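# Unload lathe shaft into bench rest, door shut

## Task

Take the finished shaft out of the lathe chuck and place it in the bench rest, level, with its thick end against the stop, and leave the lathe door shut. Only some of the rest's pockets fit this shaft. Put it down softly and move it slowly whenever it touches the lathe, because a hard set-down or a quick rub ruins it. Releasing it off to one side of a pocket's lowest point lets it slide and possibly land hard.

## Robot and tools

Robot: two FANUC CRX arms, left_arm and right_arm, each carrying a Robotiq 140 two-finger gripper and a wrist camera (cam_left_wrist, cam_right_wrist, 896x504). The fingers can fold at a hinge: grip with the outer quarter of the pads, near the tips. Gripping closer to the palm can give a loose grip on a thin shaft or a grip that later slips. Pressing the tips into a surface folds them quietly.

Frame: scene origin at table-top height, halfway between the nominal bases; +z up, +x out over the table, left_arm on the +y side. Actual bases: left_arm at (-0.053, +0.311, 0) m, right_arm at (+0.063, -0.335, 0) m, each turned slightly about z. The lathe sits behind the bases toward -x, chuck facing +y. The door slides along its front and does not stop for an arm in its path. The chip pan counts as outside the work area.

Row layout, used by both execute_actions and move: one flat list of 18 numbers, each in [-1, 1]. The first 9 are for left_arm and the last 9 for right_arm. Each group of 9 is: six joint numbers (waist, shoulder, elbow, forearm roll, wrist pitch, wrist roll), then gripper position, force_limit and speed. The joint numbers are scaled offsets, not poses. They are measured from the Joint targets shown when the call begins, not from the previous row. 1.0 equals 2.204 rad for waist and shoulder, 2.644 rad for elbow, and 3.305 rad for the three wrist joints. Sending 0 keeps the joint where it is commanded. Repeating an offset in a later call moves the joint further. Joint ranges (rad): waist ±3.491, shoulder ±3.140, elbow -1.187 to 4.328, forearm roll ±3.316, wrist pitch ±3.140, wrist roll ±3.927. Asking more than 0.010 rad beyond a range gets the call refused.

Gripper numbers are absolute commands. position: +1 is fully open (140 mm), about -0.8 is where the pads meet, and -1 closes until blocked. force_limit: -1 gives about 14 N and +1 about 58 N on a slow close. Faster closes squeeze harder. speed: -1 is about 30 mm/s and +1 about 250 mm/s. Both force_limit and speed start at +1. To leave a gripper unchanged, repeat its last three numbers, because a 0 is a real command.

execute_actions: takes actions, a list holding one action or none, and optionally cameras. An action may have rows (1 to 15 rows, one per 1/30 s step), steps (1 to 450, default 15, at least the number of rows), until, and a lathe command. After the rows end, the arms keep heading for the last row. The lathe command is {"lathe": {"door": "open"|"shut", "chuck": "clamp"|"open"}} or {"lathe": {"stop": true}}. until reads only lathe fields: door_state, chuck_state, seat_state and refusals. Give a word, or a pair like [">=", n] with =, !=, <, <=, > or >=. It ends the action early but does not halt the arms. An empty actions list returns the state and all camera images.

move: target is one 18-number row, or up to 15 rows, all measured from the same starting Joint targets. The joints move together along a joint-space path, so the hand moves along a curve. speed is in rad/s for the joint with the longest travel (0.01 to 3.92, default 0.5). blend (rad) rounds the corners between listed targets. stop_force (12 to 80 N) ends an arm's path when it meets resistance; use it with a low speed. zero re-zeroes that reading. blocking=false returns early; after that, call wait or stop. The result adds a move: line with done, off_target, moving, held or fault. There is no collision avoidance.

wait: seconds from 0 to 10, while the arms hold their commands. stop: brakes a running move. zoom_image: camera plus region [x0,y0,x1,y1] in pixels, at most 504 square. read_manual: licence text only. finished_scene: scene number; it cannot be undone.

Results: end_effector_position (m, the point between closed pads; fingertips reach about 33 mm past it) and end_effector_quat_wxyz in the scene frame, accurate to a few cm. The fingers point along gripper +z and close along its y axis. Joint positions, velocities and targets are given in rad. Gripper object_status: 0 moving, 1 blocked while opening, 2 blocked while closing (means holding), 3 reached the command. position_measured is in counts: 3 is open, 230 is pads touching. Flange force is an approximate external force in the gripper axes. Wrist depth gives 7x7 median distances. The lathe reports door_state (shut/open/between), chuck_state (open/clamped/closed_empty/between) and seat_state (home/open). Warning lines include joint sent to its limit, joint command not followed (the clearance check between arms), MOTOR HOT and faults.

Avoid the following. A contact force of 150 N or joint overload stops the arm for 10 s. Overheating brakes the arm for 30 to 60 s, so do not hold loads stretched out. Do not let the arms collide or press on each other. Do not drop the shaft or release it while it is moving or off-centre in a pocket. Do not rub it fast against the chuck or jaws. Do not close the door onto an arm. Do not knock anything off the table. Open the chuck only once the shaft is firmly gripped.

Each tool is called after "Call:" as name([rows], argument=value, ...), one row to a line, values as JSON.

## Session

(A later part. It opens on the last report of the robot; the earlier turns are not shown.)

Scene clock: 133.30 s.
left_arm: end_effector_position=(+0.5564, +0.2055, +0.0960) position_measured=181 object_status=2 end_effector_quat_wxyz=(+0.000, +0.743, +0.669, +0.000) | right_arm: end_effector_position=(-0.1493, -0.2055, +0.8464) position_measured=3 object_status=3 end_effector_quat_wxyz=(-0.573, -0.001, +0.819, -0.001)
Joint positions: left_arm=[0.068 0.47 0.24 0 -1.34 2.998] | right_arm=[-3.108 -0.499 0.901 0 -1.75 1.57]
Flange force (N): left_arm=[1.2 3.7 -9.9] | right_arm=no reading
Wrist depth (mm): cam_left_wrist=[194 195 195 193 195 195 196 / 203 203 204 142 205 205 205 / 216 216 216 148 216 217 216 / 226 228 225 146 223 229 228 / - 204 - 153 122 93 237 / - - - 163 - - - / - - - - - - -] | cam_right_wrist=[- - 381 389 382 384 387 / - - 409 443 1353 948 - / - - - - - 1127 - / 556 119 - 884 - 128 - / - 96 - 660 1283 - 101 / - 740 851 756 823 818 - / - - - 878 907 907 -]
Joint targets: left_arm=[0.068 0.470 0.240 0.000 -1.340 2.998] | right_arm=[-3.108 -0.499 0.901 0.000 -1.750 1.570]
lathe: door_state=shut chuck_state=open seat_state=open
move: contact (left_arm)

Call:
move(target=[0,-0.00013,0.0003,0,-0.00033,-0.00363,-0.98,1,-1,0,0,0,0,0,0,1,1,1], speed=0.01)

Call:
move(target=[0,0.00075,-0.00182,0,0.00195,0,-0.98,1,-1,0,0,0,0,0,0,1,1,1], speed=0.01, stop_force=12)

Scene clock: 138.40 s.
left_arm: end_effector_position=(+0.5564, +0.2055, +0.0965) position_measured=181 object_status=2 end_effector_quat_wxyz=(+0.000, +0.747, +0.665, +0.000) | right_arm: end_effector_position=(-0.1493, -0.2055, +0.8464) position_measured=3 object_status=3 end_effector_quat_wxyz=(-0.573, -0.001, +0.819, -0.001)
Joint positions: left_arm=[0.068 0.47 0.241 0 -1.342 2.986] | right_arm=[-3.108 -0.499 0.901 0 -1.75 1.57]
Flange force (N): left_arm=[5.2 -1.4 -0.4] | right_arm=no reading
Wrist depth (mm): cam_left_wrist=[195 195 195 193 197 194 195 / 203 203 205 142 205 205 203 / 216 216 213 149 211 216 216 / 227 228 230 146 223 229 229 / - 204 94 152 122 92 237 / - - - 163 - - - / - - - - - - -] | cam_right_wrist=[- 394 - 377 367 384 392 / - 458 - 435 - 934 - / 522 516 499 483 1324 1203 - / 560 119 583 878 1368 135 1345 / - 96 664 666 - - 101 / - - - 802 802 821 - / - - - 881 907 900 -]
Joint targets: left_arm=[0.068 0.470 0.241 0.000 -1.342 2.986] | right_arm=[-3.108 -0.499 0.901 0.000 -1.750 1.570]
lathe: door_state=shut chuck_state=open seat_state=open
move: done

Scene clock: 139.10 s.
left_arm: end_effector_position=(+0.5565, +0.2055, +0.0963) position_measured=181 object_status=2 end_effector_quat_wxyz=(+0.000, +0.747, +0.665, +0.000) | right_arm: end_effector_position=(-0.1493, -0.2055, +0.8464) position_measured=3 object_status=3 end_effector_quat_wxyz=(-0.573, -0.001, +0.819, -0.001)
Joint positions: left_arm=[0.068 0.47 0.241 0 -1.341 2.986] | right_arm=[-3.108 -0.499 0.901 0 -1.75 1.57]
Flange force (N): left_arm=[4.3 -7.9 -15.5] | right_arm=no reading
Wrist depth (mm): cam_left_wrist=[195 195 195 193 195 194 195 / 202 203 205 142 205 205 203 / 216 216 216 149 216 216 216 / 226 228 226 146 224 229 228 / 192 205 94 153 122 93 238 / - - - 163 - - - / - - - - - - -] | cam_right_wrist=[- - 384 377 386 388 396 / 433 - 426 420 - 917 - / 504 - 464 500 1258 1264 - / - 119 - 875 1317 128 - / - 96 - 676 1517 1258 101 / - 780 - 794 1239 834 - / - 913 - 917 887 913 -]
Joint targets: left_arm=[0.068 0.470 0.241 0.000 -1.341 2.986] | right_arm=[-3.108 -0.499 0.901 0.000 -1.750 1.570]
lathe: door_state=shut chuck_state=open seat_state=open
move: contact (left_arm)

Call:
move(target=[0,-0.00013,0.0003,0,-0.00033,0.0066,-0.98,1,-1,0,0,0,0,0,0,1,1,1], speed=0.01)

Call:
move(target=[0,0.00075,-0.00182,0,0.00195,0,-0.98,1,-1,0,0,0,0,0,0,1,1,1], speed=0.01, stop_force=12)

Scene clock: 143.93 s.
left_arm: end_effector_position=(+0.5565, +0.2055, +0.0967) position_measured=181 object_status=2 end_effector_quat_wxyz=(+0.000, +0.740, +0.673, +0.000) | right_arm: end_effector_position=(-0.1493, -0.2055, +0.8464) position_measured=3 object_status=3 end_effector_quat_wxyz=(-0.573, -0.001, +0.819, -0.001)
Joint positions: left_arm=[0.068 0.47 0.241 0 -1.342 3.008] | right_arm=[-3.108 -0.499 0.901 0 -1.75 1.57]
Flange force (N): left_arm=[2.7 6.8 4.7] | right_arm=no reading
Wrist depth (mm): cam_left_wrist=[195 195 195 193 195 196 195 / 203 203 205 143 206 204 205 / 216 217 216 149 212 213 217 / 225 228 226 146 154 232 229 / 246 205 94 153 122 93 235 / - - - 163 - - - / - - - - - - -] | cam_right_wrist=[447 - 385 383 371 384 393 / 427 - 424 446 1258 875 900 / 516 - 506 512 1239 1227 1297 / 554 119 564 891 1215 128 1277 / - 96 - 671 - - 101 / - 785 826 805 826 821 - / - 1153 937 894 927 917 -]
Joint targets: left_arm=[0.068 0.470 0.241 0.000 -1.342 3.008] | right_arm=[-3.108 -0.499 0.901 0.000 -1.750 1.570]
lathe: door_state=shut chuck_state=open seat_state=open
move: done

Scene clock: 144.70 s.
left_arm: end_effector_position=(+0.5566, +0.2055, +0.0963) position_measured=181 object_status=2 end_effector_quat_wxyz=(+0.000, +0.740, +0.673, +0.001) | right_arm: end_effector_position=(-0.1493, -0.2055, +0.8464) position_measured=3 object_status=3 end_effector_quat_wxyz=(-0.573, -0.001, +0.819, -0.001)
Joint positions: left_arm=[0.068 0.47 0.241 0 -1.34 3.008] | right_arm=[-3.108 -0.499 0.901 0 -1.75 1.57]
Flange force (N): left_arm=[5.6 1.7 -14.7] | right_arm=no reading
Wrist depth (mm): cam_left_wrist=[194 195 195 193 195 195 195 / 203 203 204 142 205 203 205 / 215 216 219 148 216 219 217 / 227 228 226 146 223 228 228 / 238 205 94 153 122 93 236 / - - - 163 - - - / - - - 169 - - -] | cam_right_wrist=[- - 378 380 380 385 385 / - - 415 451 - 937 - / - - 498 491 1345 1239 1310 / - 119 - 897 1277 135 1277 / - 103 669 934 - - 101 / - - 725 785 813 829 - / - - - 891 894 923 -]
Joint targets: left_arm=[0.068 0.470 0.241 0.000 -1.340 3.008] | right_arm=[-3.108 -0.499 0.901 0.000 -1.750 1.570]
lathe: door_state=shut chuck_state=open seat_state=open
move: contact (left_arm)

Call:
move(target=[0,-0.0006,0.0014,0,-0.0015,-0.0027,-0.98,1,-1,0,0,0,0,0,0,1,1,1], speed=0.02)

Call:
move(target=[-0.01495,0.0019,0.0023,0,-0.0006,0.00997,-0.98,1,-1,0,0,0,0,0,0,1,1,1], speed=0.01, stop_force=12, cameras=["cam_left_wrist"])

Scene clock: 150.80 s.
left_arm: end_effector_position=(+0.5566, +0.2055, +0.0986) position_measured=181 object_status=2 end_effector_quat_wxyz=(+0.000, +0.743, +0.670, +0.001) | right_arm: end_effector_position=(-0.1493, -0.2055, +0.8464) position_measured=3 object_status=3 end_effector_quat_wxyz=(-0.573, -0.001, +0.819, -0.001)
Joint positions: left_arm=[0.068 0.469 0.244 0 -1.345 2.999] | right_arm=[-3.108 -0.499 0.901 0 -1.75 1.57]
Flange force (N): left_arm=[2.7 2.2 6.1] | right_arm=no reading
Wrist depth (mm): cam_left_wrist=[196 197 197 195 194 197 198 / 205 205 207 142 207 207 207 / - 218 219 149 218 218 218 / 232 230 230 146 226 230 234 / - 207 94 153 122 93 240 / - - - 163 - - - / - - - - - - -] | cam_right_wrist=[- - 384 384 380 837 379 / - - 445 488 - 913 - / - - - 506 - 997 1353 / - 119 - 881 - 128 1310 / - 96 642 697 - - 101 / - - 802 797 854 818 - / - - 966 884 884 866 -]
Joint targets: left_arm=[0.068 0.469 0.244 0.000 -1.345 2.999] | right_arm=[-3.108 -0.499 0.901 0.000 -1.750 1.570]
lathe: door_state=shut chuck_state=open seat_state=open
move: done

Scene clock: 153.97 s.
left_arm: end_effector_position=(+0.5552, +0.1911, +0.0986) position_measured=181 object_status=2 end_effector_quat_wxyz=(+0.000, +0.743, +0.670, +0.001) | right_arm: end_effector_position=(-0.1493, -0.2055, +0.8464) position_measured=3 object_status=3 end_effector_quat_wxyz=(-0.573, -0.001, +0.819, -0.001)
Joint positions: left_arm=[0.044 0.472 0.249 -0.001 -1.347 3.023] | right_arm=[-3.108 -0.499 0.901 0 -1.75 1.57]
Flange force (N): left_arm=[17.8 2.6 0.6] | right_arm=no reading
Wrist depth (mm): cam_left_wrist=[196 199 195 195 197 197 197 / 205 207 207 143 205 204 203 / 218 219 218 148 218 218 218 / 228 225 228 146 225 228 230 / 247 - 94 152 122 93 243 / - - - 163 - - - / - - - - - - -] | cam_right_wrist=[402 - 399 379 363 854 386 / - 456 444 441 - 913 900 / - 520 496 493 - 1088 1197 / - 119 - 891 1132 128 1383 / - 96 682 662 - - 101 / - - - 818 810 821 - / - 810 - 903 920 900 -]
Joint targets: left_arm=[0.044 0.472 0.249 -0.001 -1.347 3.023] | right_arm=[-3.108 -0.499 0.901 0.000 -1.750 1.570]
lathe: door_state=shut chuck_state=open seat_state=open
move: contact (left_arm)
Images, in order (width x height): cam_left_wrist 896x504.

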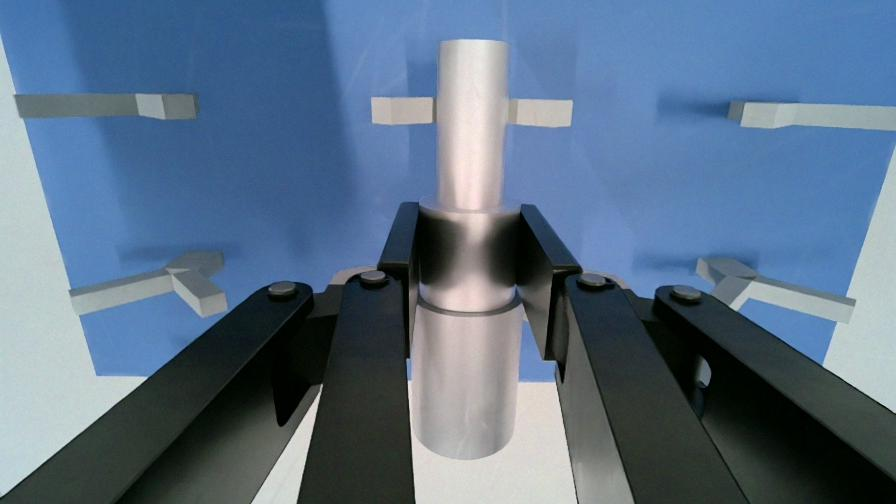

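Call:
move(target=[0.00023,-0.0001,-0.0001,0,0,-0.00015,-0.98,1,-1,0,0,0,0,0,0,1,1,1], speed=0.02)

Call:
move(target=[0,0.00125,-0.00303,0,0.00325,0,-0.98,1,-1,0,0,0,0,0,0,1,1,1], speed=0.01, stop_force=12)

Scene clock: 156.33 s.
left_arm: end_effector_position=(+0.5551, +0.1914, +0.0987) position_measured=181 object_status=2 end_effector_quat_wxyz=(+0.000, +0.743, +0.670, +0.001) | right_arm: end_effector_position=(-0.1493, -0.2055, +0.8464) position_measured=3 object_status=3 end_effector_quat_wxyz=(-0.573, -0.001, +0.819, -0.001)
Joint positions: left_arm=[0.045 0.471 0.248 -0.001 -1.347 3.023] | right_arm=[-3.108 -0.499 0.901 0 -1.75 1.57]
Flange force (N): left_arm=[12.0 3.5 2.0] | right_arm=no reading
Wrist depth (mm): cam_left_wrist=[197 197 197 195 197 196 197 / 205 205 207 143 205 205 205 / 217 218 219 149 218 218 216 / 227 227 227 146 226 228 231 / - - 94 152 122 92 198 / - - - 163 - - - / - - - - - - -] | cam_right_wrist=[399 - 399 379 364 386 897 / - - 422 426 1297 913 900 / - 494 501 512 1297 1093 - / - 119 532 891 1338 137 - / - 96 711 910 1383 - 101 / - - 805 800 813 821 - / - - 903 884 857 920 -]
Joint targets: left_arm=[0.045 0.471 0.248 -0.001 -1.347 3.023] | right_arm=[-3.108 -0.499 0.901 0.000 -1.750 1.570]
lathe: door_state=shut chuck_state=open seat_state=open
move: done

Scene clock: 157.50 s.
left_arm: end_effector_position=(+0.5551, +0.1914, +0.0960) position_measured=181 object_status=2 end_effector_quat_wxyz=(+0.000, +0.743, +0.670, +0.001) | right_arm: end_effector_position=(-0.1493, -0.2055, +0.8464) position_measured=3 object_status=3 end_effector_quat_wxyz=(-0.573, -0.001, +0.819, -0.001)
Joint positions: left_arm=[0.045 0.473 0.244 -0.001 -1.341 3.023] | right_arm=[-3.108 -0.499 0.901 0 -1.75 1.57]
Flange force (N): left_arm=[9.0 -0.9 -16.8] | right_arm=no reading
Wrist depth (mm): cam_left_wrist=[194 195 195 193 195 195 195 / 200 203 203 142 203 203 202 / 215 215 215 148 216 213 216 / 227 225 225 146 223 225 228 / 239 - 94 153 122 93 236 / - - - 163 - - - / - - - - - - -] | cam_right_wrist=[- 414 380 379 381 843 380 / 462 456 430 426 - 900 826 / - - 489 494 - 1233 1345 / - 119 - 887 1360 128 1297 / - 110 - 715 - - 101 / - 800 - 807 815 834 - / - 941 - 891 913 920 -]
Joint targets: left_arm=[0.045 0.473 0.244 -0.001 -1.341 3.023] | right_arm=[-3.108 -0.499 0.901 0.000 -1.750 1.570]
lathe: door_state=shut chuck_state=open seat_state=open
move: contact (left_arm)

Call:
move(target=[0,-0.00033,-0.0004,0,0.0001,0,-0.98,1,-1,0,0,0,0,0,0,1,1,1], speed=0.01)

Call:
move(target=[0,0.00075,-0.00182,0,0.00195,0,-0.98,1,-1,0,0,0,0,0,0,1,1,1], speed=0.01, stop_force=13, cameras=["cam_left_wrist"])

Scene clock: 160.40 s.
left_arm: end_effector_position=(+0.5549, +0.1914, +0.0960) position_measured=181 object_status=2 end_effector_quat_wxyz=(+0.000, +0.743, +0.670, +0.001) | right_arm: end_effector_position=(-0.1493, -0.2055, +0.8464) position_measured=3 object_status=3 end_effector_quat_wxyz=(-0.573, -0.001, +0.819, -0.001)
Joint positions: left_arm=[0.045 0.472 0.243 -0.001 -1.341 3.023] | right_arm=[-3.108 -0.499 0.901 0 -1.75 1.57]
Flange force (N): left_arm=[7.6 8.4 -11.3] | right_arm=no reading
Wrist depth (mm): cam_left_wrist=[194 194 195 192 195 195 195 / 200 202 203 142 203 202 201 / 218 215 216 148 216 214 216 / 224 225 225 146 223 226 228 / 240 - 94 153 122 93 236 / - - - 163 - - - / - - - - - - -] | cam_right_wrist=[421 412 386 375 378 857 387 / - 451 423 423 1368 917 - / - - 472 1303 1345 1221 - / - 119 - 881 1283 128 - / - 96 645 869 - - 101 / - 782 - 802 821 805 - / - - - 900 913 917 -]
Joint targets: left_arm=[0.045 0.472 0.243 -0.001 -1.341 3.023] | right_arm=[-3.108 -0.499 0.901 0.000 -1.750 1.570]
lathe: door_state=shut chuck_state=open seat_state=open
move: done

Scene clock: 161.07 s.
left_arm: end_effector_position=(+0.5548, +0.1914, +0.0958) position_measured=181 object_status=2 end_effector_quat_wxyz=(+0.000, +0.743, +0.670, +0.001) | right_arm: end_effector_position=(-0.1493, -0.2055, +0.8464) position_measured=3 object_status=3 end_effector_quat_wxyz=(-0.573, -0.001, +0.819, -0.001)
Joint positions: left_arm=[0.045 0.472 0.243 -0.001 -1.34 3.023] | right_arm=[-3.108 -0.499 0.901 0 -1.75 1.57]
Flange force (N): left_arm=[11.0 5.2 -28.0] | right_arm=no reading
Wrist depth (mm): cam_left_wrist=[194 194 195 193 195 195 195 / 200 203 203 142 202 203 201 / 216 215 216 148 216 216 215 / 225 225 226 146 223 225 228 / 188 - 94 153 122 93 236 / - - - 163 - - - / - - - 291 - - -] | cam_right_wrist=[- 420 400 380 383 845 389 / - - - - - 930 927 / 541 - - 489 - 1122 1258 / 571 119 565 881 - 136 1310 / - 96 - 635 - - 101 / - - - 831 770 821 - / - 944 907 878 948 907 -]
Joint targets: left_arm=[0.045 0.472 0.243 -0.001 -1.340 3.023] | right_arm=[-3.108 -0.499 0.901 0.000 -1.750 1.570]
lathe: door_state=shut chuck_state=open seat_state=open
move: contact (left_arm)
Images, in order (width x height): cam_left_wrist 896x504.

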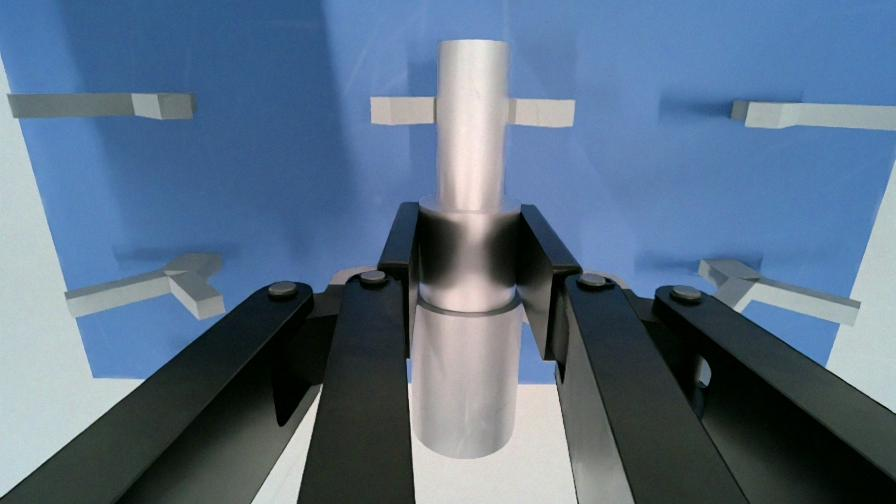

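Call:
execute_actions([
  {"rows":[[0,0,0,0,0,0,0.3,-1,-1,0,0,0,0,0,0,1,1,1]],"steps":75},
], cameras=["cam_left_wrist"])

Scene clock: 165.07 s.
left_arm: end_effector_position=(+0.5548, +0.1914, +0.0958) position_measured=91 object_status=3 end_effector_quat_wxyz=(+0.000, +0.743, +0.670, +0.001) | right_arm: end_effector_position=(-0.1493, -0.2055, +0.8464) position_measured=3 object_status=3 end_effector_quat_wxyz=(-0.573, -0.001, +0.819, -0.001)
Joint positions: left_arm=[0.045 0.472 0.243 -0.001 -1.34 3.023] | right_arm=[-3.108 -0.499 0.901 0 -1.75 1.57]
Flange force (N): left_arm=[2.4 2.8 2.6] | right_arm=no reading
Wrist depth (mm): cam_left_wrist=[194 195 193 190 197 194 194 / 200 202 204 141 203 202 202 / 215 215 215 148 215 215 215 / 225 222 158 150 222 223 228 / - - 241 155 238 109 91 / - - 252 163 256 - - / - - 291 - - - -] | cam_right_wrist=[- - 395 379 378 848 390 / 448 467 414 1827 1283 903 894 / 499 518 465 554 1414 1277 1574 / - 120 569 881 - 128 - / - 96 - 948 - - 101 / - - - 802 823 805 - / - - 963 881 894 944 -]
Joint targets: left_arm=[0.045 0.472 0.243 -0.001 -1.340 3.023] | right_arm=[-3.108 -0.499 0.901 0.000 -1.750 1.570]
lathe: door_state=shut chuck_state=open seat_state=open
Images, in order (width x height): cam_left_wrist 896x504.

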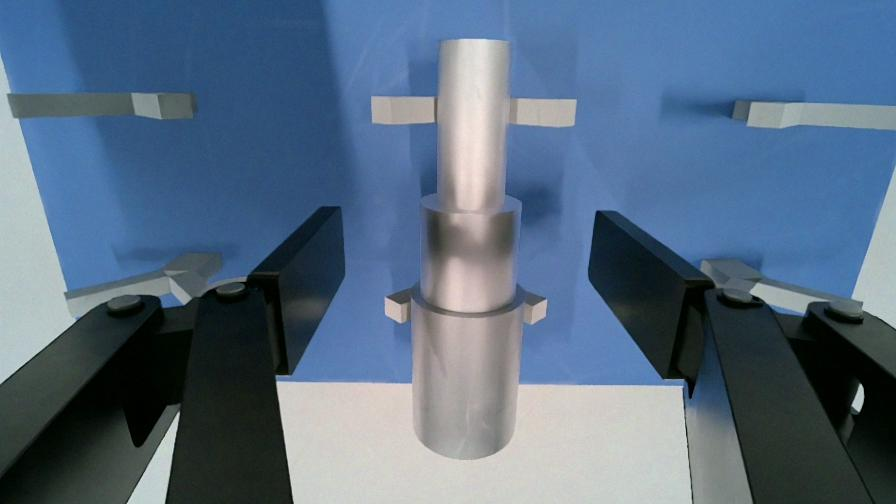

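Call:
move(target=[0,-0.0103,0.1196,0,-0.1031,0,0.3,-1,-1,0,0,0,0,0,0,1,1,1], speed=0.15, cameras=["cam_left_wrist"])

Scene clock: 169.47 s.
left_arm: end_effector_position=(+0.5546, +0.1914, +0.2447) position_measured=91 object_status=3 end_effector_quat_wxyz=(+0.000, +0.742, +0.670, +0.000) | right_arm: end_effector_position=(-0.1493, -0.2055, +0.8464) position_measured=3 object_status=3 end_effector_quat_wxyz=(-0.573, -0.001, +0.819, -0.001)
Joint positions: left_arm=[0.045 0.449 0.559 -0.001 -1.681 3.023] | right_arm=[-3.108 -0.499 0.901 0 -1.75 1.57]
Flange force (N): left_arm=[2.1 4.4 0.9] | right_arm=no reading
Wrist depth (mm): cam_left_wrist=[- 328 331 327 331 329 - / - 351 348 343 346 343 - / - 368 360 300 368 360 - / - - 134 316 164 396 - / - - - - 421 109 - / - - - 444 445 - - / - - - - - - -] | cam_right_wrist=[408 - 398 393 382 387 396 / - - 414 1297 1270 894 - / - 521 501 497 1233 1112 - / - 120 538 887 1175 128 - / - 103 - 650 1283 - 101 / - 747 - 813 831 823 - / - - - 872 917 910 -]
Joint targets: left_arm=[0.045 0.449 0.559 -0.001 -1.681 3.023] | right_arm=[-3.108 -0.499 0.901 0.000 -1.750 1.570]
lathe: door_state=shut chuck_state=open seat_state=open
move: done
Images, in order (width x height): cam_left_wrist 896x504.

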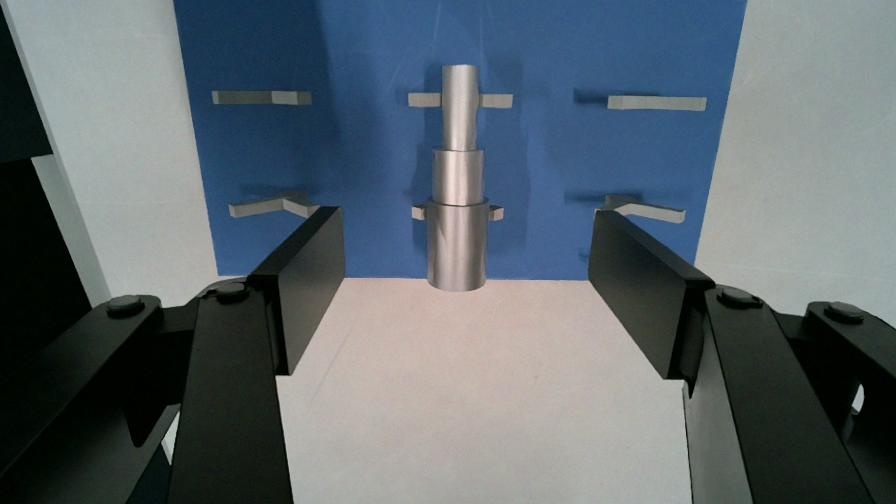

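Matches the solved end state of scene 1, and the door is shut.

Call:
finished_scene(scene=2)

The scene is finished: the task was done.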